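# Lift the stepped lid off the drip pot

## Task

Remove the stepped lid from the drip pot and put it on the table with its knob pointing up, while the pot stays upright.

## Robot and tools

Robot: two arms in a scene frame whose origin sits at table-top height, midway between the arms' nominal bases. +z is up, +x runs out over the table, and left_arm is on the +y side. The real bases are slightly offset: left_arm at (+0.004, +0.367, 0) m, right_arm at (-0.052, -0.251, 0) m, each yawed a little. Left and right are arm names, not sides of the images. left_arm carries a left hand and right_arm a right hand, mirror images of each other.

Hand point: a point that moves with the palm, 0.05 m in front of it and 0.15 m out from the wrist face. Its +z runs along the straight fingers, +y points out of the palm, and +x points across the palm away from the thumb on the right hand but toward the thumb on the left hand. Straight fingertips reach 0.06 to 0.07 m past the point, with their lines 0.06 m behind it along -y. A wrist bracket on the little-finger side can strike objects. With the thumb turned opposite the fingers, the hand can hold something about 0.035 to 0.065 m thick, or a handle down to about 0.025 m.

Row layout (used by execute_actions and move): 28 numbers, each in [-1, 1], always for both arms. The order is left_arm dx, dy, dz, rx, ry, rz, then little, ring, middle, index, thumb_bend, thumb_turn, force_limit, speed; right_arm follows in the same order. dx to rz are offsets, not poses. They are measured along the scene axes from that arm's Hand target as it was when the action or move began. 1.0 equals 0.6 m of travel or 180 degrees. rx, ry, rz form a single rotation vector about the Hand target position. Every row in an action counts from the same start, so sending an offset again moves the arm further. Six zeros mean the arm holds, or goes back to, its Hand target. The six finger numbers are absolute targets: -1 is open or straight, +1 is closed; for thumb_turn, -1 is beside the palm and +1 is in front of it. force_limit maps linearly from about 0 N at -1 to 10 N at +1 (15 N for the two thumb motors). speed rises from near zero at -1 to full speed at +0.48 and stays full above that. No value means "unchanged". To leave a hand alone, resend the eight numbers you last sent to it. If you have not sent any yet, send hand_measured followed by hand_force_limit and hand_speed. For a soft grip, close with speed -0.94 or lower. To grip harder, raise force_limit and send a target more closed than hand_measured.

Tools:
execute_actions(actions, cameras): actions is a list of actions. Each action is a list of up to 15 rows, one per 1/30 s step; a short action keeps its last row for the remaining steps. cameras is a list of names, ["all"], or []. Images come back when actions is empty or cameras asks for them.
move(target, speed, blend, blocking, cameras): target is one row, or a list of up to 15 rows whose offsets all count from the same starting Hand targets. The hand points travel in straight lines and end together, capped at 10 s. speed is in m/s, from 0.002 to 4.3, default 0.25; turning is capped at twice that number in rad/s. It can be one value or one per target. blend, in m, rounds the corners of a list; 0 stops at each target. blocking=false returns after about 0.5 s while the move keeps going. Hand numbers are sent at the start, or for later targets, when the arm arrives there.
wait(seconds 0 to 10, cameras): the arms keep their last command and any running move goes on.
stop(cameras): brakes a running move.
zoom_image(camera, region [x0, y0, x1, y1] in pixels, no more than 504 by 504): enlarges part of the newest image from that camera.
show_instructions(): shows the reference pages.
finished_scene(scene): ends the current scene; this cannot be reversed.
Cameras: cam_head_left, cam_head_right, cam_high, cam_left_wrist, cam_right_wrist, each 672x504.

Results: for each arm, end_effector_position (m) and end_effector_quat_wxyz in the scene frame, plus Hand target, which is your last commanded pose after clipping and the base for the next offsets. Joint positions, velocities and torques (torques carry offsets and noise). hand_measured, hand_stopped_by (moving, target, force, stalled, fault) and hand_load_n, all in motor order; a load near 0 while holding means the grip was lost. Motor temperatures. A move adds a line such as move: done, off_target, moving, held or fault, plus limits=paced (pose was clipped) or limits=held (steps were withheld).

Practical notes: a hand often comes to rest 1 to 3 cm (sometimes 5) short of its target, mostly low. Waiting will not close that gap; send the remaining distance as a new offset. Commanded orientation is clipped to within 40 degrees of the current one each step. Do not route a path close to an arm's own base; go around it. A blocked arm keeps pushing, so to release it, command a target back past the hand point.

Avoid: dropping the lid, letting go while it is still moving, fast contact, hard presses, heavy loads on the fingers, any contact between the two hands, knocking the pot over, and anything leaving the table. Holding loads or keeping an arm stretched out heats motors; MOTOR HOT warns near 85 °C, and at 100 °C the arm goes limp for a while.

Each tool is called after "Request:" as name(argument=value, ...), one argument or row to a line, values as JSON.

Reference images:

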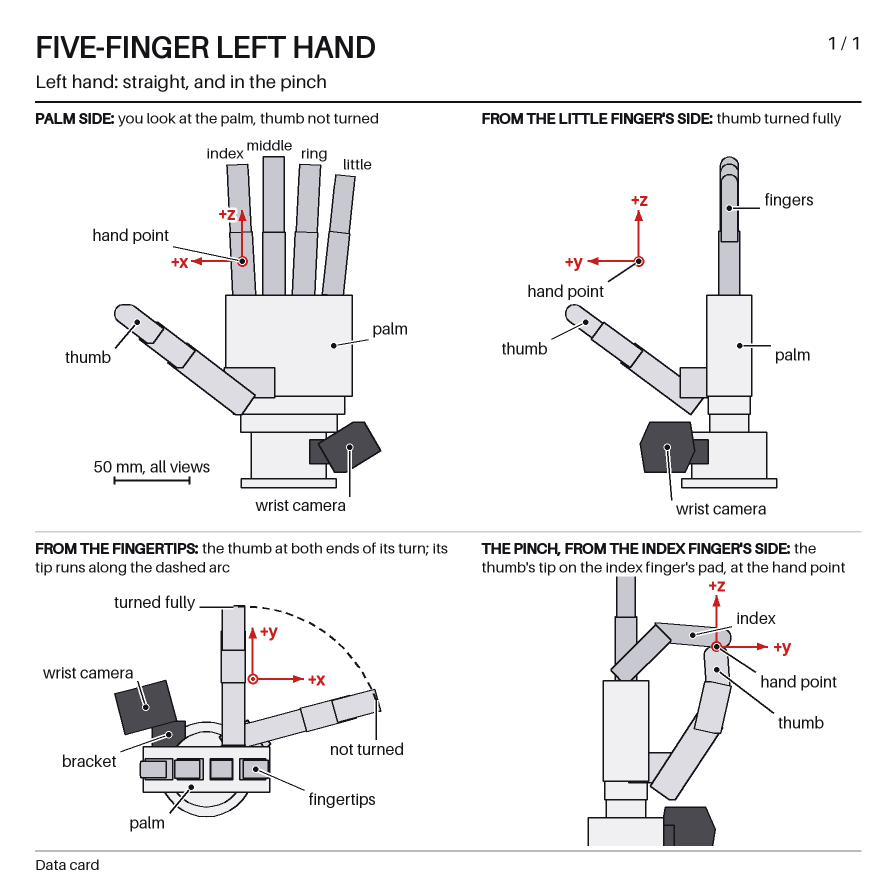

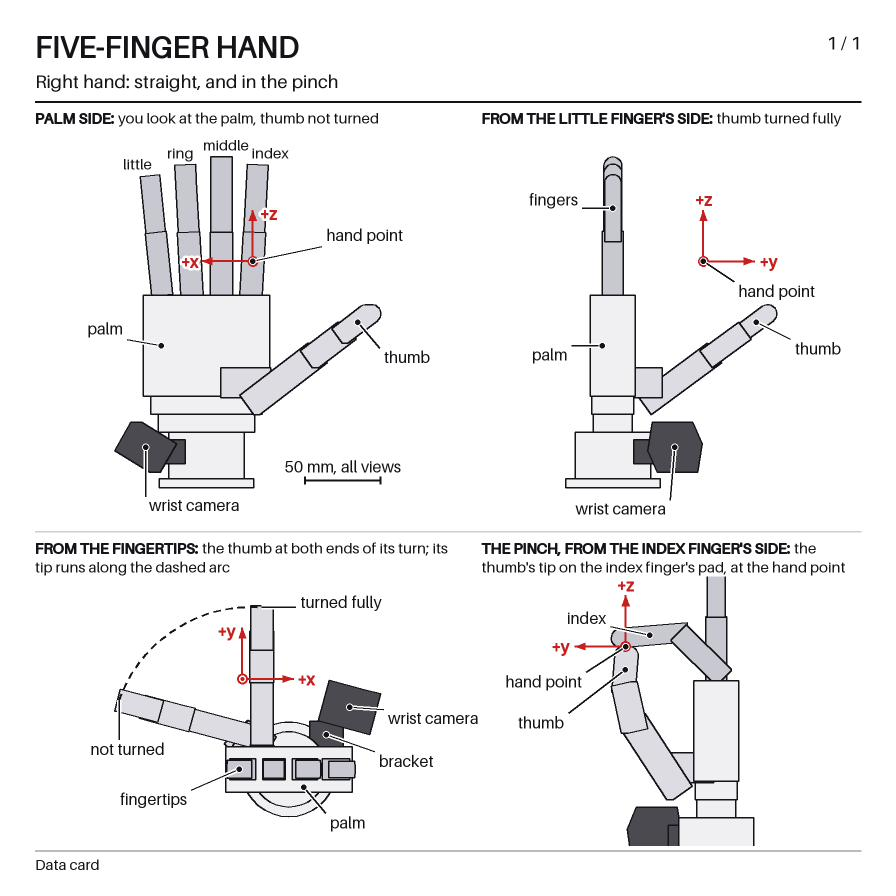

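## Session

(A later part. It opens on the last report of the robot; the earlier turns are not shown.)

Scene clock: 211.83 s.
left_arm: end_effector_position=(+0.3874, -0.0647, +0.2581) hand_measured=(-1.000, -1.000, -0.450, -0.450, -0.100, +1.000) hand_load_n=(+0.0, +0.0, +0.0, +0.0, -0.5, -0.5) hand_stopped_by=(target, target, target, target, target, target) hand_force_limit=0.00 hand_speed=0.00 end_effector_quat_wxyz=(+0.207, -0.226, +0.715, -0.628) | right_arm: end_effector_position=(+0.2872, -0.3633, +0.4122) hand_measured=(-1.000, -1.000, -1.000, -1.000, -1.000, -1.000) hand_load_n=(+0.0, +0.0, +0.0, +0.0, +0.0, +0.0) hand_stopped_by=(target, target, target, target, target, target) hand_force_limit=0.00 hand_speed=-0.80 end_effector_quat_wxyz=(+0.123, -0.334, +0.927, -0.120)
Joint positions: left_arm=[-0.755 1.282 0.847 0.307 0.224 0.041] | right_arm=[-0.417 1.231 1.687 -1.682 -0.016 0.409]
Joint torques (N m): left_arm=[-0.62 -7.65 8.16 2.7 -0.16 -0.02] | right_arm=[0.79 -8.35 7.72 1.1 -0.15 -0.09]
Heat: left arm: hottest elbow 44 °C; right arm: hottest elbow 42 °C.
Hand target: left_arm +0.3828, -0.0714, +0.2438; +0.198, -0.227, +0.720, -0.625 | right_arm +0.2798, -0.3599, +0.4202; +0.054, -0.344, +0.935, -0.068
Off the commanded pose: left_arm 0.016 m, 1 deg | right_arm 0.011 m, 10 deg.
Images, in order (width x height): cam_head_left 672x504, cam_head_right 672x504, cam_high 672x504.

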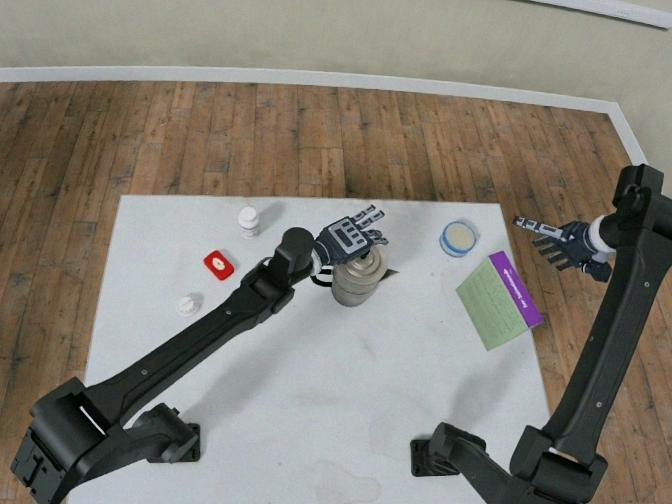

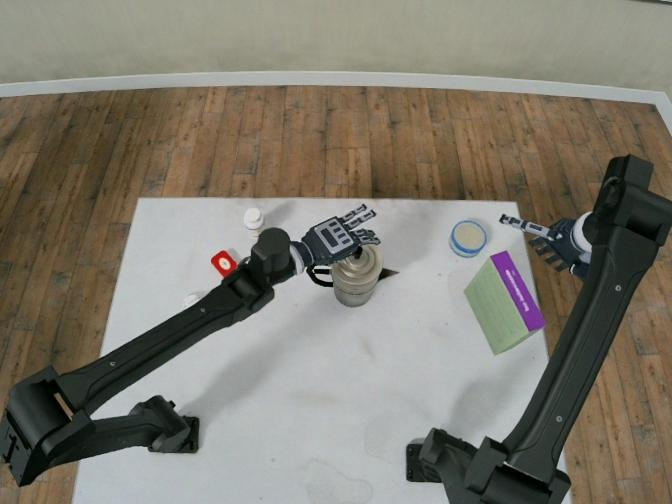

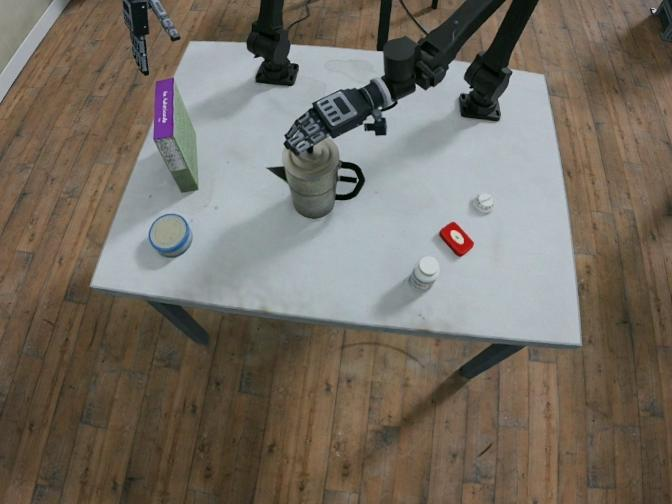

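Request:
move(
  target=[
    [-0.0147,0.0273,0.0937,0,0,0,-1,-1,-0.45,-0.45,-0.1,1,0,0,0,0,0,0,0,0,-1,-1,-1,-1,-1,-1,0,-0.8],
    [0.002,0.009,0.18,0,0,0,-1,-1,-0.45,-0.45,-0.1,1,0,0,0,0,0,0,0,0,-1,-1,-1,-1,-1,-1,0,-0.8],
    [0.002,0.009,0.045,0,0,0,-1,-1,-0.45,-0.45,-0.1,1,0,0,0,0,0,0,0,0,-1,-1,-1,-1,-1,-1,0,-0.8],
  ],
  speed=0.1,
  cameras=["cam_left_wrist","cam_head_left"],
)

Request:
zoom_image(
  camera="cam_left_wrist",
  region=[110, 90, 390, 300],
)

Request:
zoom_image(
  camera="cam_head_left",
  region=[310, 220, 410, 310],
)

Scene clock: 271.90 s.
left_arm: end_effector_position=(+0.3834, -0.0640, +0.2713) hand_measured=(-1.000, -1.000, -0.450, -0.450, -0.100, +1.000) hand_load_n=(+0.0, +0.0, +0.0, +0.0, +0.0, +0.0) hand_stopped_by=(target, target, target, target, target, target) hand_force_limit=0.00 hand_speed=0.00 end_effector_quat_wxyz=(+0.198, -0.227, +0.724, -0.621) | right_arm: end_effector_position=(+0.2872, -0.3633, +0.4122) hand_measured=(-1.000, -1.000, -1.000, -1.000, -1.000, -1.000) hand_load_n=(+0.0, +0.0, +0.0, +0.0, +0.0, +0.0) hand_stopped_by=(target, target, target, target, target, target) hand_force_limit=0.00 hand_speed=-0.80 end_effector_quat_wxyz=(+0.123, -0.334, +0.927, -0.120)
Joint positions: left_arm=[-0.755 1.259 0.883 0.22 0.236 0.041] | right_arm=[-0.417 1.231 1.687 -1.682 -0.016 0.409]
Joint velocities: left_arm=[within noise] | right_arm=[0.005 -0.005 -0.051 0.007 0.022 0.007]
Joint torques (N m): left_arm=[0.26 -8.94 8.85 2.89 -0.15 -0.01] | right_arm=[0.73 -8.41 7.76 1.1 -0.15 -0.09]
Heat: left arm: hottest elbow 44 °C; right arm: hottest elbow 42 °C.
Hand target: left_arm +0.3840, -0.0661, +0.2709; +0.198, -0.227, +0.720, -0.625 | right_arm +0.2798, -0.3599, +0.4202; +0.054, -0.344, +0.935, -0.068
Off the commanded pose: left_arm 0.002 m, 1 deg | right_arm 0.011 m, 10 deg.
joint sent to its limit (right arm) — joint 4 (wrist pitch), lower limit. The joint targets are off in orientation, not in position.
move: off_target (right_arm)
Images, in order (width x height): cam_head_left 672x504, cam_left_wrist 672x504.

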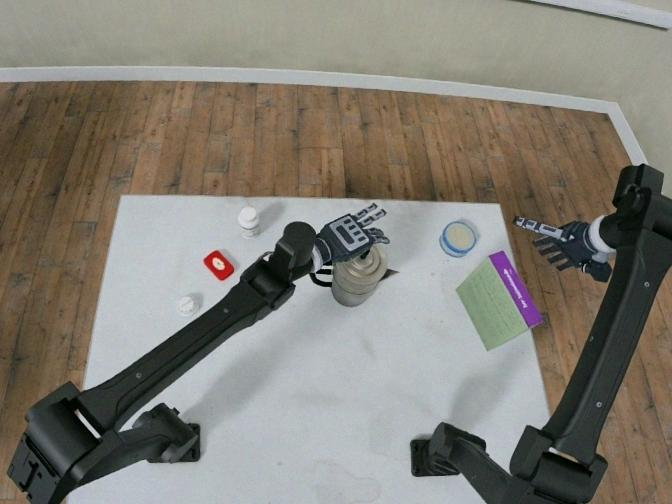

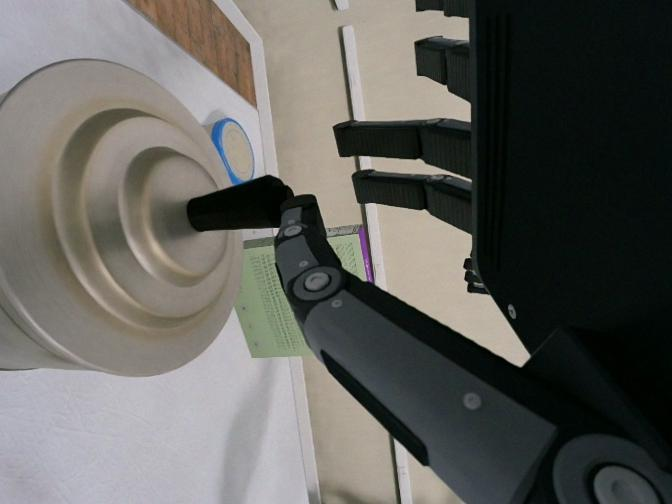

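Scaled by 1.800 from the camera's 672x504 image, which has a finer 960x720 frame.

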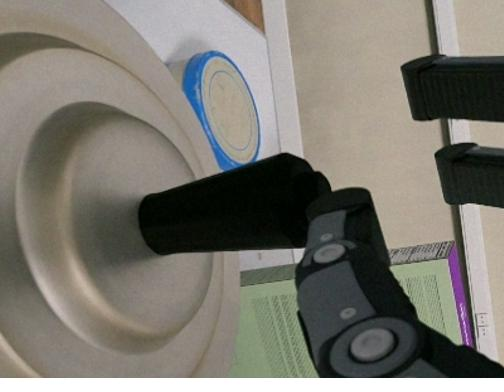

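Scaled by 5.040 from the camera's 672x504 image, which has a finer 960x720 frame.

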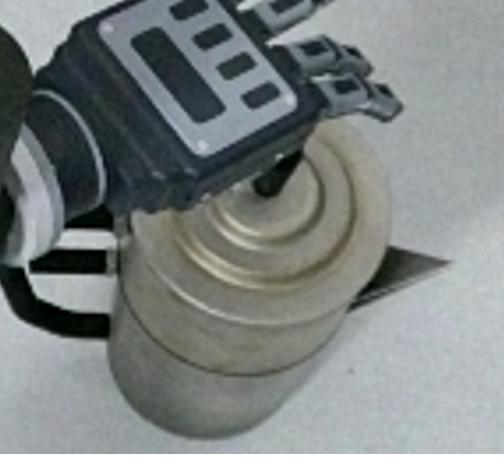

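Request:
move(
  target=[0.001,0.0018,-0.0315,0,0,0,-1,-1,-0.45,-0.45,-0.1,1,0,0,0,0,0,0,0,0,-1,-1,-1,-1,-1,-1,0,-0.8],
  speed=0.06,
  cameras=["cam_left_wrist","cam_head_left"],
)

Request:
zoom_image(
  camera="cam_left_wrist",
  region=[110, 90, 390, 300],
)

Request:
zoom_image(
  camera="cam_head_left",
  region=[310, 220, 410, 310],
)

Scene clock: 283.63 s.
left_arm: end_effector_position=(+0.3834, -0.0641, +0.2558) hand_measured=(-1.000, -1.000, -0.450, -0.450, -0.100, +1.000) hand_load_n=(+0.0, +0.0, +0.0, +0.0, +0.0, +0.0) hand_stopped_by=(target, target, target, target, target, target) hand_force_limit=0.00 hand_speed=0.00 end_effector_quat_wxyz=(+0.199, -0.226, +0.722, -0.623) | right_arm: end_effector_position=(+0.2872, -0.3633, +0.4122) hand_measured=(-1.000, -1.000, -1.000, -1.000, -1.000, -1.000) hand_load_n=(+0.0, +0.0, +0.0, +0.0, +0.0, +0.0) hand_stopped_by=(target, target, target, target, target, target) hand_force_limit=0.00 hand_speed=-0.80 end_effector_quat_wxyz=(+0.123, -0.334, +0.927, -0.120)
Joint positions: left_arm=[-0.755 1.277 0.851 0.277 0.236 0.041] | right_arm=[-0.417 1.231 1.687 -1.682 -0.016 0.409]
Joint torques (N m): left_arm=[0.44 -8.64 8.5 2.88 -0.04 -0.01] | right_arm=[0.67 -8.35 7.73 1.09 -0.15 -0.09]
Heat: left arm: hottest elbow 45 °C; right arm: hottest elbow 42 °C.
Hand target: left_arm +0.3846, -0.0650, +0.2520; +0.198, -0.227, +0.720, -0.625 | right_arm +0.2798, -0.3599, +0.4202; +0.054, -0.344, +0.935, -0.068
Off the commanded pose: left_arm 0.004 m, 0 deg | right_arm 0.011 m, 10 deg.
joint sent to its limit (right arm) — joint 4 (wrist pitch), lower limit. The joint targets are off in orientation, not in position.
move: off_target (right_arm)
Images, in order (width x height): cam_head_left 672x504, cam_left_wrist 672x504.

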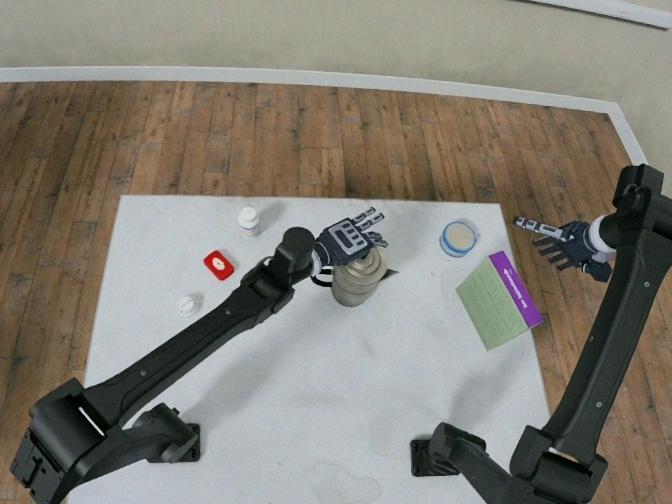

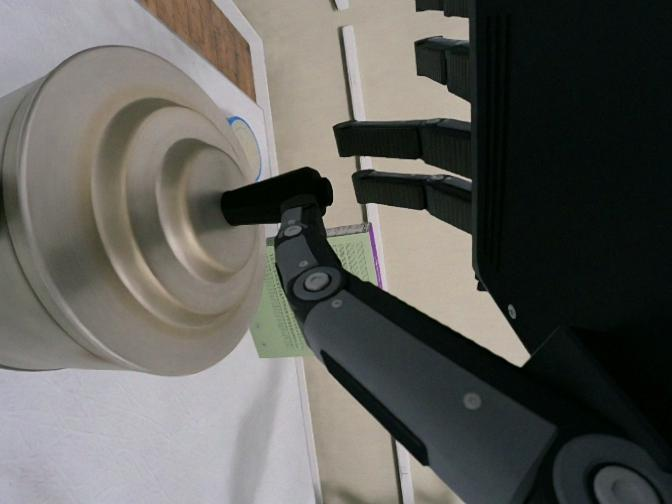

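Scaled by 1.800 from the camera's 672x504 image, which has a finer 960x720 frame.

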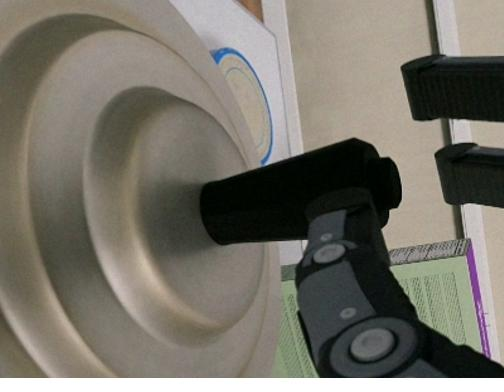

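Scaled by 5.040 from the camera's 672x504 image, which has a finer 960x720 frame.

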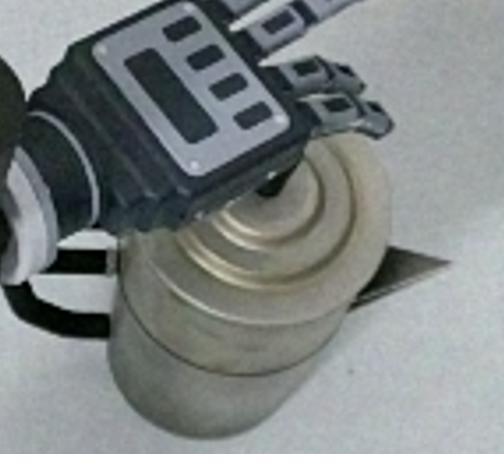

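Request:
move(
  target=[0.006,0.006,-0.004,0,0,0,-1,-1,-0.45,-0.45,-0.1,1,0,0,0,0,0,0,0,0,-1,-1,-1,-1,-1,-1,0,-0.8],
  speed=0.05,
  cameras=["cam_left_wrist"],
)

Request:
zoom_image(
  camera="cam_left_wrist",
  region=[110, 90, 390, 300],
)

Scene clock: 293.30 s.
left_arm: end_effector_position=(+0.3839, -0.0638, +0.2576) hand_measured=(-1.000, -1.000, -0.450, -0.450, -0.100, +1.000) hand_load_n=(-0.5, +0.0, +0.0, +0.0, +0.0, +0.0) hand_stopped_by=(target, target, target, target, target, target) hand_force_limit=0.00 hand_speed=0.00 end_effector_quat_wxyz=(+0.198, -0.223, +0.721, -0.626) | right_arm: end_effector_position=(+0.2872, -0.3633, +0.4122) hand_measured=(-1.000, -1.000, -1.000, -1.000, -1.000, -1.000) hand_load_n=(+0.0, +0.0, +0.0, +0.0, +0.0, +0.0) hand_stopped_by=(target, target, target, target, target, target) hand_force_limit=0.00 hand_speed=-0.80 end_effector_quat_wxyz=(+0.123, -0.334, +0.927, -0.120)
Joint positions: left_arm=[-0.751 1.277 0.851 0.283 0.246 0.041] | right_arm=[-0.417 1.231 1.687 -1.682 -0.016 0.409]
Joint torques (N m): left_arm=[1.08 -8.35 8.21 2.89 0.03 0.01] | right_arm=[0.79 -8.41 7.75 1.11 -0.15 -0.09]
Heat: left arm: hottest elbow 46 °C; right arm: hottest elbow 42 °C.
Hand target: left_arm +0.3882, -0.0614, +0.2496; +0.198, -0.227, +0.720, -0.625 | right_arm +0.2798, -0.3599, +0.4202; +0.054, -0.344, +0.935, -0.068
Off the commanded pose: left_arm 0.009 m, 1 deg | right_arm 0.011 m, 10 deg.
joint sent to its limit (right arm) — joint 4 (wrist pitch), lower limit. The joint targets are off in orientation, not in position.
move: off_target (right_arm)
Images, in order (width x height): cam_left_wrist 672x504.

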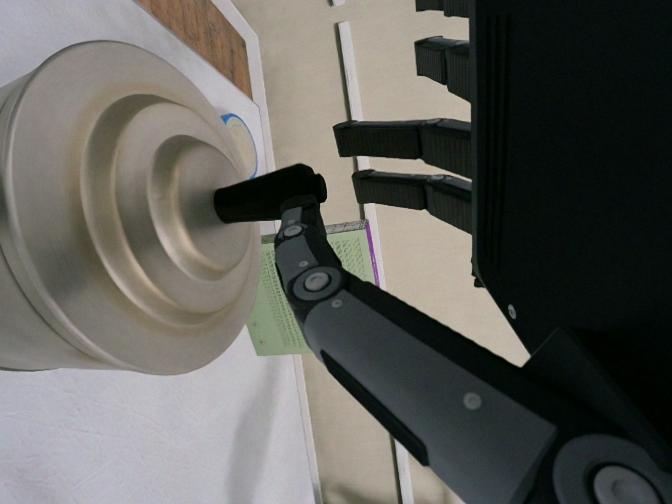

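Scaled by 1.800 from the camera's 672x504 image, which has a finer 960x720 frame.

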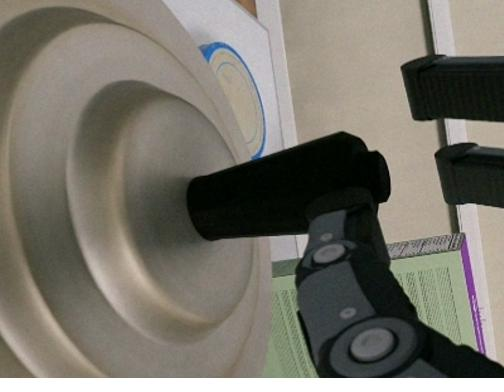

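Request:
move(
  target=[
    [-0.012,0.0123,0.084,0,0,0,-1,-1,-0.45,-0.45,-0.1,1,0,0,0,0,0,0,0,0,-1,-1,-1,-1,-1,-1,0,-0.8],
    [-0.0007,-0.0067,0.18,0,0,0,-1,-1,-0.45,-0.45,-0.1,1,0,0,0,0,0,0,0,0,-1,-1,-1,-1,-1,-1,0,-0.8],
    [-0.0007,-0.0067,0.004,0,0,0,-1,-1,-0.45,-0.45,-0.1,1,0,0,0,0,0,0,0,0,-1,-1,-1,-1,-1,-1,0,-0.8],
  ],
  speed=[0.1,0.1,0.07],
  cameras=["cam_left_wrist"],
)

Request:
zoom_image(
  camera="cam_left_wrist",
  region=[110, 90, 390, 300],
)

Scene clock: 311.03 s.
left_arm: end_effector_position=(+0.3862, -0.0642, +0.2540) hand_measured=(-1.000, -1.000, -0.450, -0.450, -0.100, +1.000) hand_load_n=(+0.0, +0.0, +0.0, +0.0, +1.0, +0.0) hand_stopped_by=(target, target, target, target, target, target) hand_force_limit=0.00 hand_speed=0.00 end_effector_quat_wxyz=(+0.197, -0.226, +0.724, -0.622) | right_arm: end_effector_position=(+0.2872, -0.3633, +0.4122) hand_measured=(-1.000, -1.000, -1.000, -1.000, -1.000, -1.000) hand_load_n=(-0.5, +0.0, +0.0, +0.0, +0.0, -0.5) hand_stopped_by=(target, target, target, target, target, target) hand_force_limit=0.00 hand_speed=-0.80 end_effector_quat_wxyz=(+0.123, -0.334, +0.927, -0.120)
Joint positions: left_arm=[-0.749 1.286 0.857 0.275 0.244 0.041] | right_arm=[-0.417 1.231 1.687 -1.682 -0.016 0.409]
Joint torques (N m): left_arm=[0.38 -8.88 8.57 3 -0.19 0] | right_arm=[0.67 -8.35 7.75 1.1 -0.15 -0.09]
Heat: left arm: hottest elbow 46 °C; right arm: hottest elbow 42 °C.
Hand target: left_arm +0.3877, -0.0654, +0.2520; +0.198, -0.227, +0.720, -0.625 | right_arm +0.2798, -0.3599, +0.4202; +0.054, -0.344, +0.935, -0.068
Off the commanded pose: left_arm 0.003 m, 1 deg | right_arm 0.011 m, 10 deg.
joint sent to its limit (right arm) — joint 4 (wrist pitch), lower limit. The joint targets are off in orientation, not in position.
move: off_target (right_arm)
Images, in order (width x height): cam_left_wrist 672x504.

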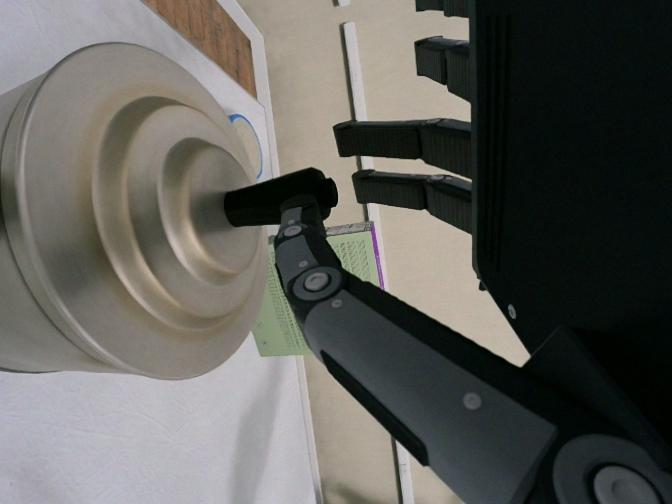

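Scaled by 1.800 from the camera's 672x504 image, which has a finer 960x720 frame.

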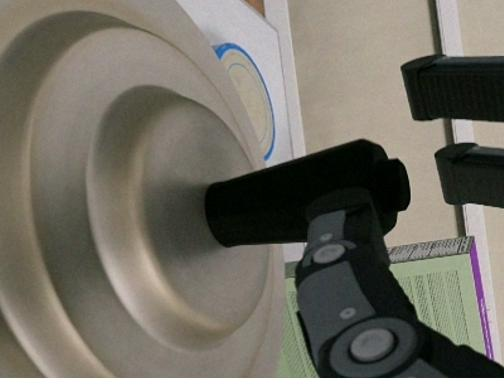

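Request:
move(
  target=[
    [-0.012,0.0123,0.084,0,0,0,-1,-1,-0.45,-0.45,-0.1,1,0,0,0,0,0,0,0,0,-1,-1,-1,-1,-1,-1,0,-0.8],
    [0.003,0.0045,0.17,0,0,0,-1,-1,-0.45,-0.45,-0.1,1,0,0,0,0,0,0,0,0,-1,-1,-1,-1,-1,-1,0,-0.8],
    [0.003,0.0045,-0.001,0,0,0,-1,-1,-0.45,-0.45,-0.1,1,0,0,0,0,0,0,0,0,-1,-1,-1,-1,-1,-1,0,-0.8],
  ],
  speed=[0.12,0.12,0.08],
  cameras=["cam_left_wrist"],
)

Request:
zoom_image(
  camera="cam_left_wrist",
  region=[110, 90, 390, 300],
)

Scene clock: 326.10 s.
left_arm: end_effector_position=(+0.3857, -0.0643, +0.2535) hand_measured=(-1.000, -1.000, -0.450, -0.450, -0.100, +1.000) hand_load_n=(+0.0, -0.5, +0.0, +0.0, +0.0, +0.0) hand_stopped_by=(target, target, target, target, target, target) hand_force_limit=0.00 hand_speed=0.00 end_effector_quat_wxyz=(+0.196, -0.225, +0.723, -0.623) | right_arm: end_effector_position=(+0.2872, -0.3633, +0.4122) hand_measured=(-1.000, -1.000, -1.000, -1.000, -1.000, -1.000) hand_load_n=(+0.0, +0.0, +0.0, +0.0, +0.0, +0.0) hand_stopped_by=(target, target, target, target, target, target) hand_force_limit=0.00 hand_speed=-0.80 end_effector_quat_wxyz=(+0.123, -0.334, +0.927, -0.120)
Joint positions: left_arm=[-0.749 1.286 0.854 0.279 0.246 0.041] | right_arm=[-0.417 1.231 1.687 -1.682 -0.016 0.409]
Joint torques (N m): left_arm=[0.91 -8.94 8.57 2.88 0.03 0.01] | right_arm=[0.67 -8.41 7.73 1.11 -0.15 -0.1]
Heat: left arm: hottest elbow 47 °C; right arm: hottest elbow 42 °C.
Hand target: left_arm +0.3896, -0.0628, +0.2514; +0.198, -0.227, +0.720, -0.625 | right_arm +0.2798, -0.3599, +0.4202; +0.054, -0.344, +0.935, -0.068
Off the commanded pose: left_arm 0.005 m, 1 deg | right_arm 0.011 m, 10 deg.
joint sent to its limit (right arm) — joint 4 (wrist pitch), lower limit. The joint targets are off in orientation, not in position.
move: off_target (right_arm)
Images, in order (width x height): cam_left_wrist 672x504.

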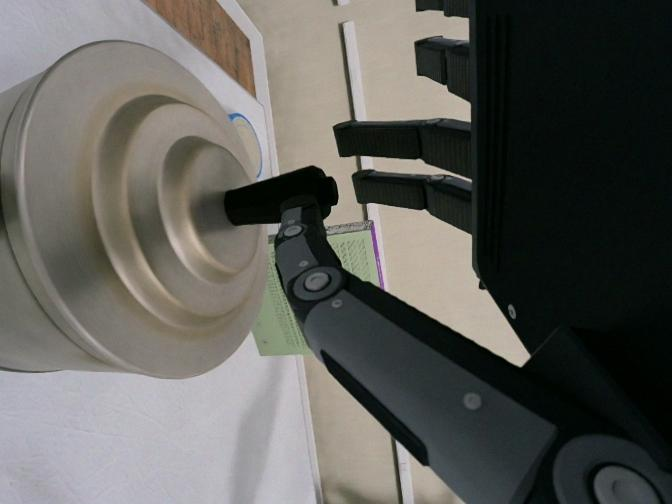

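Scaled by 1.800 from the camera's 672x504 image, which has a finer 960x720 frame.

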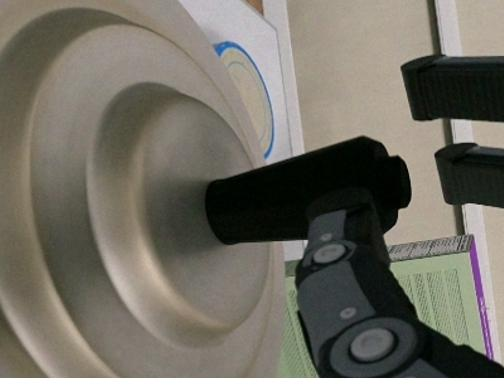

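Request:
move(
  target=[
    [-0.008,0.0163,0.084,0,0,0,-1,-1,-0.45,-0.45,-0.1,1,0,0,0,0,0,0,0,0,-1,-1,-1,-1,-1,-1,0,-0.8],
    [0.0038,0.0034,0.17,0,0,0,-1,-1,-0.45,-0.45,-0.1,1,0,0,0,0,0,0,0,0,-1,-1,-1,-1,-1,-1,0,-0.8],
    [0.0038,0.0034,0,0,0,0,-1,-1,-0.45,-0.45,-0.1,1,0,0,0,0,0,0,0,0,-1,-1,-1,-1,-1,-1,0,-0.8],
  ],
  speed=[0.12,0.12,0.08],
  cameras=["cam_left_wrist"],
)

Request:
zoom_image(
  camera="cam_left_wrist",
  region=[110, 90, 390, 300],
)

Scene clock: 339.60 s.
left_arm: end_effector_position=(+0.3879, -0.0621, +0.2537) hand_measured=(-1.000, -1.000, -0.450, -0.450, -0.100, +1.000) hand_load_n=(+0.0, +0.0, +0.0, +0.0, +0.0, +0.0) hand_stopped_by=(target, target, target, target, target, target) hand_force_limit=0.00 hand_speed=0.00 end_effector_quat_wxyz=(+0.195, -0.225, +0.723, -0.623) | right_arm: end_effector_position=(+0.2872, -0.3633, +0.4122) hand_measured=(-1.000, -1.000, -1.000, -1.000, -1.000, -1.000) hand_load_n=(+0.0, +0.0, +0.0, +0.0, -0.5, +0.0) hand_stopped_by=(target, target, target, target, target, target) hand_force_limit=0.00 hand_speed=-0.80 end_effector_quat_wxyz=(+0.123, -0.334, +0.927, -0.120)
Joint positions: left_arm=[-0.741 1.287 0.856 0.278 0.257 0.041] | right_arm=[-0.417 1.231 1.687 -1.682 -0.016 0.409]
Joint torques (N m): left_arm=[0.79 -8.94 8.55 2.89 -0.11 0.02] | right_arm=[0.73 -8.41 7.75 1.1 -0.15 -0.09]
Heat: left arm: hottest elbow 47 °C; right arm: hottest elbow 42 °C.
Hand target: left_arm +0.3918, -0.0607, +0.2514; +0.198, -0.227, +0.720, -0.625 | right_arm +0.2798, -0.3599, +0.4202; +0.054, -0.344, +0.935, -0.068
Off the commanded pose: left_arm 0.005 m, 1 deg | right_arm 0.011 m, 10 deg.
joint sent to its limit (right arm) — joint 4 (wrist pitch), lower limit. The joint targets are off in orientation, not in position.
move: off_target (right_arm)
Images, in order (width x height): cam_left_wrist 672x504.

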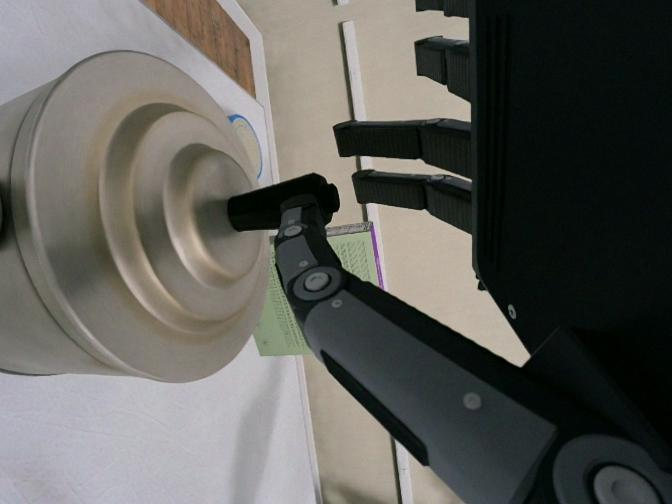

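Scaled by 1.800 from the camera's 672x504 image, which has a finer 960x720 frame.

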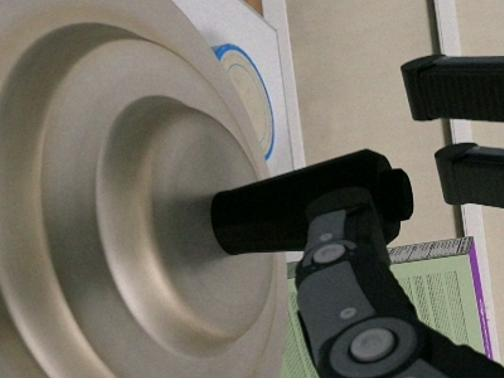

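Request:
execute_actions(
  actions=[
    [[0,0,0,0,0,0,-1,-1,0.15,0.15,-0.1,1,-0.6,-0.85,0,0,0,0,0,0,-1,-1,-1,-1,-1,-1,0,-0.8]],
    [[0,0,0,0,0,0,-1,-1,0.15,0.15,-0.1,1,-0.6,-0.85,0,0,0,0,0,0,-1,-1,-1,-1,-1,-1,0,-0.8]],
    [[0,0,0,0,0,0,-1,-1,0.15,0.15,-0.1,1,-0.6,-0.85,0,0,0,0,0,0,-1,-1,-1,-1,-1,-1,0,-0.8]],
  ],
  cameras=["cam_left_wrist"],
)

Scene clock: 345.93 s.
left_arm: end_effector_position=(+0.3880, -0.0622, +0.2541) hand_measured=(-1.000, -1.000, -0.062, -0.022, -0.100, +1.000) hand_load_n=(+0.0, +0.0, +0.5, +4.0, +2.5, -1.0) hand_stopped_by=(target, target, force, force, target, target) hand_force_limit=-0.60 hand_speed=-0.85 end_effector_quat_wxyz=(+0.195, -0.225, +0.723, -0.624) | right_arm: end_effector_position=(+0.2872, -0.3633, +0.4122) hand_measured=(-1.000, -1.000, -1.000, -1.000, -1.000, -1.000) hand_load_n=(+0.0, +0.0, +0.0, +0.0, +0.0, +0.0) hand_stopped_by=(target, target, target, target, target, target) hand_force_limit=0.00 hand_speed=-0.80 end_effector_quat_wxyz=(+0.123, -0.334, +0.927, -0.120)
Joint positions: left_arm=[-0.741 1.287 0.856 0.28 0.257 0.041] | right_arm=[-0.417 1.231 1.687 -1.682 -0.016 0.409]
Joint torques (N m): left_arm=[0.85 -8.94 8.55 2.81 -0.11 0.02] | right_arm=[0.73 -8.47 7.75 1.09 -0.15 -0.09]
Heat: left arm: hottest elbow 47 °C; right arm: hottest elbow 42 °C.
Hand target: left_arm +0.3918, -0.0607, +0.2514; +0.198, -0.227, +0.720, -0.625 | right_arm +0.2798, -0.3599, +0.4202; +0.054, -0.344, +0.935, -0.068
Off the commanded pose: left_arm 0.005 m, 1 deg | right_arm 0.011 m, 10 deg.
joint sent to its limit (right arm) — joint 4 (wrist pitch), lower limit. The joint targets are off in orientation, not in position.
Step readings (end_effector_position of left_arm | right_arm):
0: (+0.3879, -0.0621, +0.2537) | (+0.2872, -0.3633, +0.4122)
1: (+0.3879, -0.0621, +0.2537) | (+0.2872, -0.3633, +0.4122)
2: (+0.3879, -0.0621, +0.2537) | (+0.2872, -0.3633, +0.4122)
4: (+0.3879, -0.0621, +0.2537) | (+0.2872, -0.3633, +0.4122)
8: (+0.3879, -0.0621, +0.2537) | (+0.2872, -0.3633, +0.4122)
15: (+0.3879, -0.0621, +0.2537) | (+0.2872, -0.3633, +0.4122)
16: (+0.3879, -0.0621, +0.2537) | (+0.2872, -0.3633, +0.4122)
17: (+0.3879, -0.0621, +0.2537) | (+0.2872, -0.3633, +0.4122)
19: (+0.3879, -0.0621, +0.2537) | (+0.2872, -0.3633, +0.4122)
23: (+0.3879, -0.0621, +0.2537) | (+0.2872, -0.3633, +0.4122)
30: (+0.3880, -0.0622, +0.2540) | (+0.2872, -0.3633, +0.4122)
31: (+0.3880, -0.0622, +0.2541) | (+0.2872, -0.3633, +0.4122)
32: (+0.3880, -0.0622, +0.2541) | (+0.2872, -0.3633, +0.4122)
34: (+0.3880, -0.0622, +0.2541) | (+0.2872, -0.3633, +0.4122)
38: (+0.3880, -0.0622, +0.2541) | (+0.2872, -0.3633, +0.4122)
45: (+0.3880, -0.0622, +0.2541) | (+0.2872, -0.3633, +0.4122)
Images, in order (width x height): cam_left_wrist 672x504.

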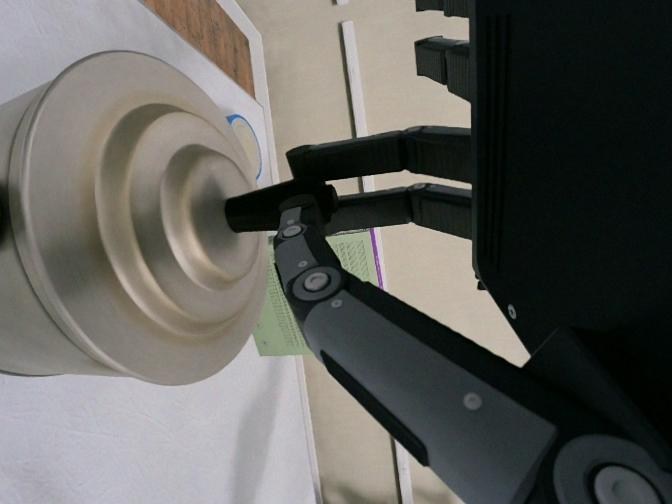

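Request:
execute_actions(
  actions=[
    [[0,0,0,0,0,0,-1,-1,0.25,0.25,-0.1,1,0.1,-0.85,0,0,0,0,0,0,-1,-1,-1,-1,-1,-1,0,-0.8]],
    [[0,0,0,0,0,0,-1,-1,0.25,0.25,-0.1,1,0.1,-0.85,0,0,0,0,0,0,-1,-1,-1,-1,-1,-1,0,-0.8]],
    [[0,0,0,0,0,0,-1,-1,0.4,0.4,-0.1,1,0.4,-0.85,0,0,0,0,0,0,-1,-1,-1,-1,-1,-1,0,-0.8]],
    [[0,0,0,0,0,0,-1,-1,0.4,0.4,-0.1,1,0.4,-0.85,0,0,0,0,0,0,-1,-1,-1,-1,-1,-1,0,-0.8]],
  ],
  cameras=["cam_left_wrist"],
)

Scene clock: 364.90 s.
left_arm: end_effector_position=(+0.3881, -0.0623, +0.2545) hand_measured=(-1.000, -1.000, -0.038, +0.000, -0.102, +1.000) hand_load_n=(+0.0, +0.0, +7.0, +7.0, +6.5, -1.5) hand_stopped_by=(target, target, force, force, target, target) hand_force_limit=0.40 hand_speed=-0.85 end_effector_quat_wxyz=(+0.196, -0.225, +0.722, -0.624) | right_arm: end_effector_position=(+0.2872, -0.3633, +0.4122) hand_measured=(-1.000, -1.000, -1.000, -1.000, -1.000, -1.000) hand_load_n=(+0.0, +0.0, +0.0, +0.0, -0.5, +0.0) hand_stopped_by=(target, target, target, target, target, target) hand_force_limit=0.00 hand_speed=-0.80 end_effector_quat_wxyz=(+0.123, -0.334, +0.927, -0.120)
Joint positions: left_arm=[-0.741 1.287 0.856 0.281 0.257 0.041] | right_arm=[-0.417 1.231 1.687 -1.682 -0.016 0.409]
Joint torques (N m): left_arm=[0.79 -8.94 8.55 2.76 -0.11 0.02] | right_arm=[0.62 -8.41 7.76 1.09 -0.15 -0.09]
Heat: left arm: hottest elbow 48 °C; right arm: hottest elbow 42 °C.
Hand target: left_arm +0.3918, -0.0607, +0.2514; +0.198, -0.227, +0.720, -0.625 | right_arm +0.2798, -0.3599, +0.4202; +0.054, -0.344, +0.935, -0.068
Off the commanded pose: left_arm 0.005 m, 1 deg | right_arm 0.011 m, 10 deg.
joint sent to its limit (right arm) — joint 4 (wrist pitch), lower limit. The joint targets are off in orientation, not in position.
Step readings (end_effector_position of left_arm | right_arm):
0: (+0.3880, -0.0622, +0.2541) | (+0.2872, -0.3633, +0.4122)
1: (+0.3880, -0.0622, +0.2541) | (+0.2872, -0.3633, +0.4122)
2: (+0.3880, -0.0622, +0.2541) | (+0.2872, -0.3633, +0.4122)
4: (+0.3880, -0.0623, +0.2543) | (+0.2872, -0.3633, +0.4122)
8: (+0.3881, -0.0623, +0.2545) | (+0.2872, -0.3633, +0.4122)
15: (+0.3881, -0.0623, +0.2545) | (+0.2872, -0.3633, +0.4122)
16: (+0.3881, -0.0623, +0.2545) | (+0.2872, -0.3633, +0.4122)
17: (+0.3881, -0.0623, +0.2545) | (+0.2872, -0.3633, +0.4122)
19: (+0.3881, -0.0623, +0.2545) | (+0.2872, -0.3633, +0.4122)
23: (+0.3881, -0.0623, +0.2545) | (+0.2872, -0.3633, +0.4122)
30: (+0.3881, -0.0623, +0.2545) | (+0.2872, -0.3633, +0.4122)
31: (+0.3881, -0.0623, +0.2545) | (+0.2872, -0.3633, +0.4122)
32: (+0.3881, -0.0623, +0.2545) | (+0.2872, -0.3633, +0.4122)
34: (+0.3881, -0.0623, +0.2545) | (+0.2872, -0.3633, +0.4122)
38: (+0.3881, -0.0623, +0.2545) | (+0.2872, -0.3633, +0.4122)
45: (+0.3881, -0.0623, +0.2545) | (+0.2872, -0.3633, +0.4122)
46: (+0.3881, -0.0623, +0.2545) | (+0.2872, -0.3633, +0.4122)
47: (+0.3881, -0.0623, +0.2545) | (+0.2872, -0.3633, +0.4122)
49: (+0.3881, -0.0623, +0.2545) | (+0.2872, -0.3633, +0.4122)
53: (+0.3881, -0.0623, +0.2545) | (+0.2872, -0.3633, +0.4122)
60: (+0.3881, -0.0623, +0.2545) | (+0.2872, -0.3633, +0.4122)
Images, in order (width x height): cam_left_wrist 672x504.

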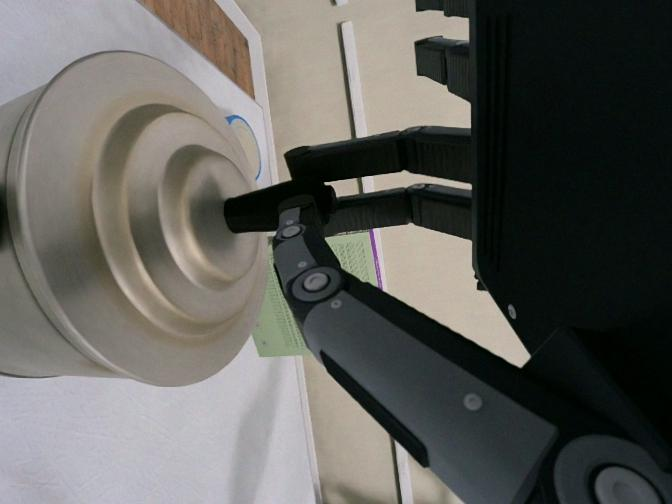

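Request:
move(
  target=[0.012,-0.008,0.07,0,0,0,-1,-1,0.4,0.4,-0.1,1,0.4,-0.85,0,0,0,0,0,0,-1,-1,-1,-1,-1,-1,0,-0.8],
  speed=0.08,
  cameras=["cam_left_wrist"],
)

Request:
move(
  target=[0,0,0.1,0,0,0,-1,-1,0.4,0.4,-0.1,1,0.4,-0.85,0,0,0,0,0,0,-1,-1,-1,-1,-1,-1,0,-0.8],
  speed=0.08,
  cameras=["cam_left_wrist","cam_high"],
)

Scene clock: 372.50 s.
left_arm: end_effector_position=(+0.3864, -0.0609, +0.2557) hand_measured=(-1.000, -1.000, -0.038, -0.002, -0.102, +1.000) hand_load_n=(+0.0, -0.5, +6.0, +5.5, +12.0, -1.5) hand_stopped_by=(target, target, force, force, target, target) hand_force_limit=0.40 hand_speed=-0.85 end_effector_quat_wxyz=(+0.185, -0.233, +0.736, -0.608) | right_arm: end_effector_position=(+0.2872, -0.3633, +0.4122) hand_measured=(-1.000, -1.000, -1.000, -1.000, -1.000, -1.000) hand_load_n=(+0.0, +0.0, +0.0, +0.0, +0.0, -0.5) hand_stopped_by=(target, target, target, target, target, target) hand_force_limit=0.00 hand_speed=-0.80 end_effector_quat_wxyz=(+0.123, -0.334, +0.927, -0.120)
Joint positions: left_arm=[-0.741 1.279 0.887 0.191 0.257 0.041] | right_arm=[-0.417 1.231 1.687 -1.682 -0.016 0.409]
Joint torques (N m): left_arm=[1.03 -10.7 13.85 1.42 0 0.03] | right_arm=[0.73 -8.35 7.75 1.09 -0.15 -0.09]
Heat: left arm: hottest elbow 48 °C; right arm: hottest elbow 42 °C.
Hand target: left_arm +0.3990, -0.0655, +0.2935; +0.198, -0.227, +0.720, -0.625 | right_arm +0.2798, -0.3599, +0.4202; +0.054, -0.344, +0.935, -0.068
Off the commanded pose: left_arm 0.040 m, 3 deg | right_arm 0.011 m, 10 deg.
joint sent to its limit (right arm) — joint 4 (wrist pitch), lower limit. The joint targets are off in orientation, not in position.
move: off_target (left_arm, right_arm)
Images, in order (width x height): cam_left_wrist 672x504.

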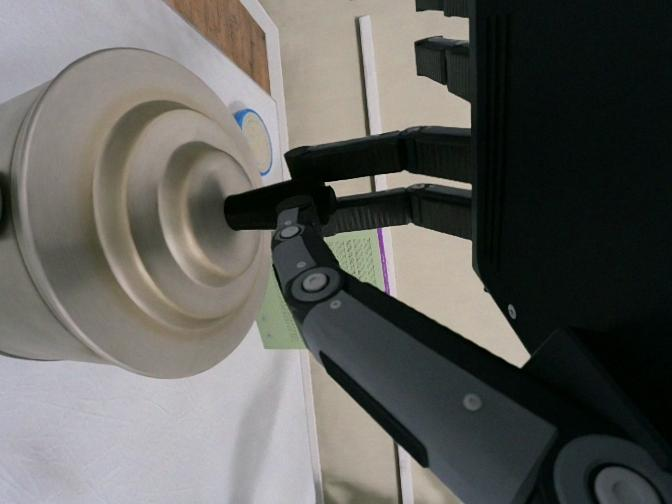

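Scene clock: 373.73 s.
left_arm: end_effector_position=(+0.3875, -0.0618, +0.3082) hand_measured=(-1.000, -1.000, -0.038, -0.002, -0.102, +1.000) hand_load_n=(+0.0, +0.0, +6.0, +6.0, +9.0, -1.0) hand_stopped_by=(target, target, force, force, target, target) hand_force_limit=0.40 hand_speed=-0.85 end_effector_quat_wxyz=(+0.182, -0.236, +0.740, -0.603) | right_arm: end_effector_position=(+0.2872, -0.3633, +0.4122) hand_measured=(-1.000, -1.000, -1.000, -1.000, -1.000, -1.000) hand_load_n=(+0.0, +0.0, +0.0, +0.0, +0.0, +0.0) hand_stopped_by=(target, target, target, target, target, target) hand_force_limit=0.00 hand_speed=-0.80 end_effector_quat_wxyz=(+0.123, -0.334, +0.927, -0.120)
Joint positions: left_arm=[-0.741 1.238 1.006 0.017 0.257 0.041] | right_arm=[-0.417 1.231 1.687 -1.682 -0.016 0.409]
Joint torques (N m): left_arm=[0.97 -10.58 14.89 1.68 0 0.03] | right_arm=[0.67 -8.47 7.76 1.1 -0.15 -0.09]
Heat: left arm: hottest elbow 48 °C; right arm: hottest elbow 42 °C.
Hand target: left_arm +0.3990, -0.0655, +0.3533; +0.198, -0.227, +0.720, -0.625 | right_arm +0.2798, -0.3599, +0.4202; +0.054, -0.344, +0.935, -0.068
Off the commanded pose: left_arm 0.047 m, 4 deg | right_arm 0.011 m, 10 deg.
joint sent to its limit (right arm) — joint 4 (wrist pitch), lower limit. The joint targets are off in orientation, not in position.
move: off_target (left_arm, right_arm)
Images, in order (width x height): cam_high 672x504, cam_left_wrist 672x504.

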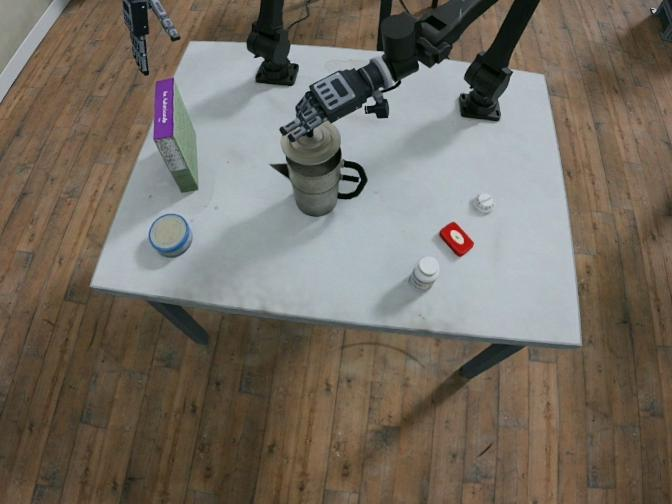

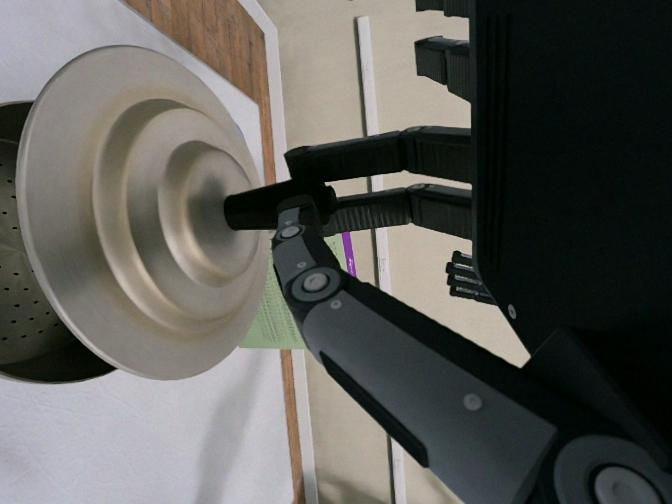

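Request:
move(
  target=[
    [0,0,0.06,0,0,0,-1,-1,0.4,0.4,-0.1,1,0.4,-0.85,0,0,0,0,0,0,-1,-1,-1,-1,-1,-1,0,-0.8],
    [-0.148,0.39,0.06,0,0,0,-1,-1,0.4,0.4,-0.1,1,0.4,-0.85,0,0,0,0,0,0,-1,-1,-1,-1,-1,-1,0,-0.8],
  ],
  speed=0.15,
  blend=[0.03,0],
  cameras=["cam_left_wrist","cam_high"],
)

Scene clock: 382.50 s.
left_arm: end_effector_position=(+0.3116, +0.1671, +0.3917) hand_measured=(-1.000, -1.000, -0.038, -0.002, -0.102, +1.000) hand_load_n=(+0.0, +0.0, +6.0, +6.0, +9.5, -1.0) hand_stopped_by=(target, target, force, force, target, target) hand_force_limit=0.40 hand_speed=-0.85 end_effector_quat_wxyz=(+0.198, -0.227, +0.718, -0.627) | right_arm: end_effector_position=(+0.2872, -0.3633, +0.4122) hand_measured=(-1.000, -1.000, -1.000, -1.000, -1.000, -1.000) hand_load_n=(+0.0, -0.5, +0.0, +0.0, +0.0, +0.0) hand_stopped_by=(target, target, target, target, target, target) hand_force_limit=0.00 hand_speed=-0.80 end_effector_quat_wxyz=(+0.123, -0.334, +0.927, -0.120)
Joint positions: left_arm=[-0.169 0.713 0.878 -0.364 0.814 0.145] | right_arm=[-0.417 1.231 1.687 -1.682 -0.016 0.409]
Joint torques (N m): left_arm=[0.67 -2.2 9.2 1.42 0.15 0.11] | right_arm=[0.67 -8.41 7.76 1.09 -0.15 -0.09]
Motor temperatures (°C): left_arm=[28 32 50 29 26 26] | right_arm=[32 31 42 27 24 26]
Heat: left arm: hottest elbow 50 °C; right arm: hottest elbow 42 °C.
Hand target: left_arm +0.3102, +0.1685, +0.3892; +0.198, -0.227, +0.720, -0.625 | right_arm +0.2798, -0.3599, +0.4202; +0.054, -0.344, +0.935, -0.068
Off the commanded pose: left_arm 0.003 m, 0 deg | right_arm 0.011 m, 10 deg.
joint sent to its limit (right arm) — joint 4 (wrist pitch), lower limit. The joint targets are off in orientation, not in position.
move: off_target (right_arm); blend cut to 0.0182 m at target 1
Images, in order (width x height): cam_high 672x504, cam_left_wrist 672x504.

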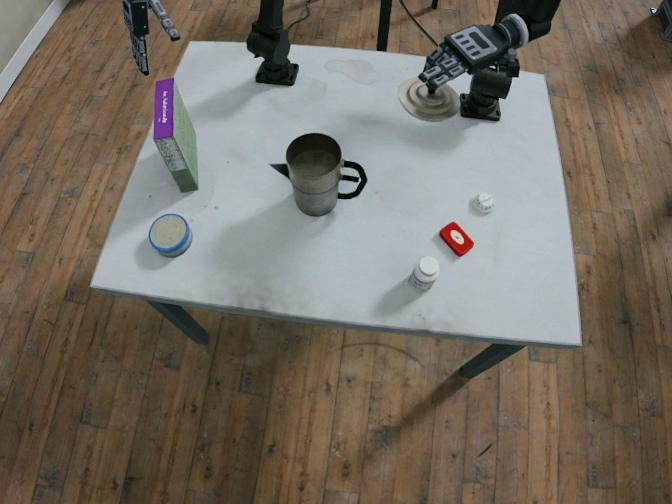

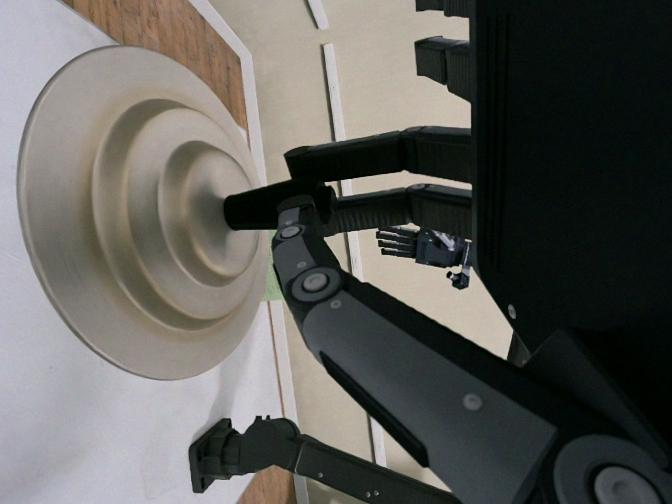

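Request:
move(
  target=[
    [0,0,-0.42,0,0,0,-1,-1,0.4,0.4,-0.1,1,0.4,-0.85,0,0,0,0,0,0,-1,-1,-1,-1,-1,-1,0,-0.8],
    [0,0,-0.508,0,0,0,-1,-1,0.4,0.4,-0.1,1,0.4,-0.85,0,0,0,0,0,0,-1,-1,-1,-1,-1,-1,0,-0.8],
  ],
  speed=[0.12,0.05],
  blend=[0.01,0],
  cameras=["cam_left_wrist"],
)

Scene clock: 392.10 s.
left_arm: end_effector_position=(+0.3095, +0.1676, +0.0831) hand_measured=(-1.000, -1.000, -0.038, -0.002, -0.102, +1.000) hand_load_n=(+0.0, +0.0, +6.0, +5.5, +9.0, -1.0) hand_stopped_by=(target, target, force, force, target, target) hand_force_limit=0.40 hand_speed=-0.85 end_effector_quat_wxyz=(+0.192, -0.232, +0.722, -0.622) | right_arm: end_effector_position=(+0.2872, -0.3633, +0.4122) hand_measured=(-1.000, -1.000, -1.000, -1.000, -1.000, -1.000) hand_load_n=(+0.0, +0.0, +0.0, +0.0, +0.0, -0.5) hand_stopped_by=(target, target, target, target, target, target) hand_force_limit=0.00 hand_speed=-0.80 end_effector_quat_wxyz=(+0.123, -0.334, +0.927, -0.120)
Joint positions: left_arm=[-0.169 1.2 0.207 0.771 0.814 0.151] | right_arm=[-0.417 1.231 1.687 -1.682 -0.016 0.409]
Joint torques (N m): left_arm=[0.62 -3.84 5.39 2.73 0.15 0.07] | right_arm=[0.73 -8.41 7.76 1.1 -0.15 -0.1]
Heat: left arm: hottest elbow 50 °C; right arm: hottest elbow 42 °C.
Hand target: left_arm +0.3103, +0.1685, +0.0846; +0.198, -0.227, +0.720, -0.625 | right_arm +0.2798, -0.3599, +0.4202; +0.054, -0.344, +0.935, -0.068
Off the commanded pose: left_arm 0.002 m, 1 deg | right_arm 0.011 m, 10 deg.
joint sent to its limit (right arm) — joint 4 (wrist pitch), lower limit. The joint targets are off in orientation, not in position.
move: off_target (right_arm)
Images, in order (width x height): cam_left_wrist 672x504.

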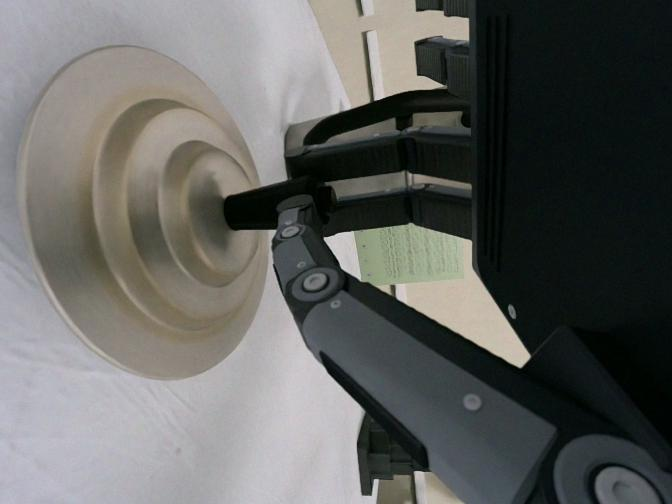

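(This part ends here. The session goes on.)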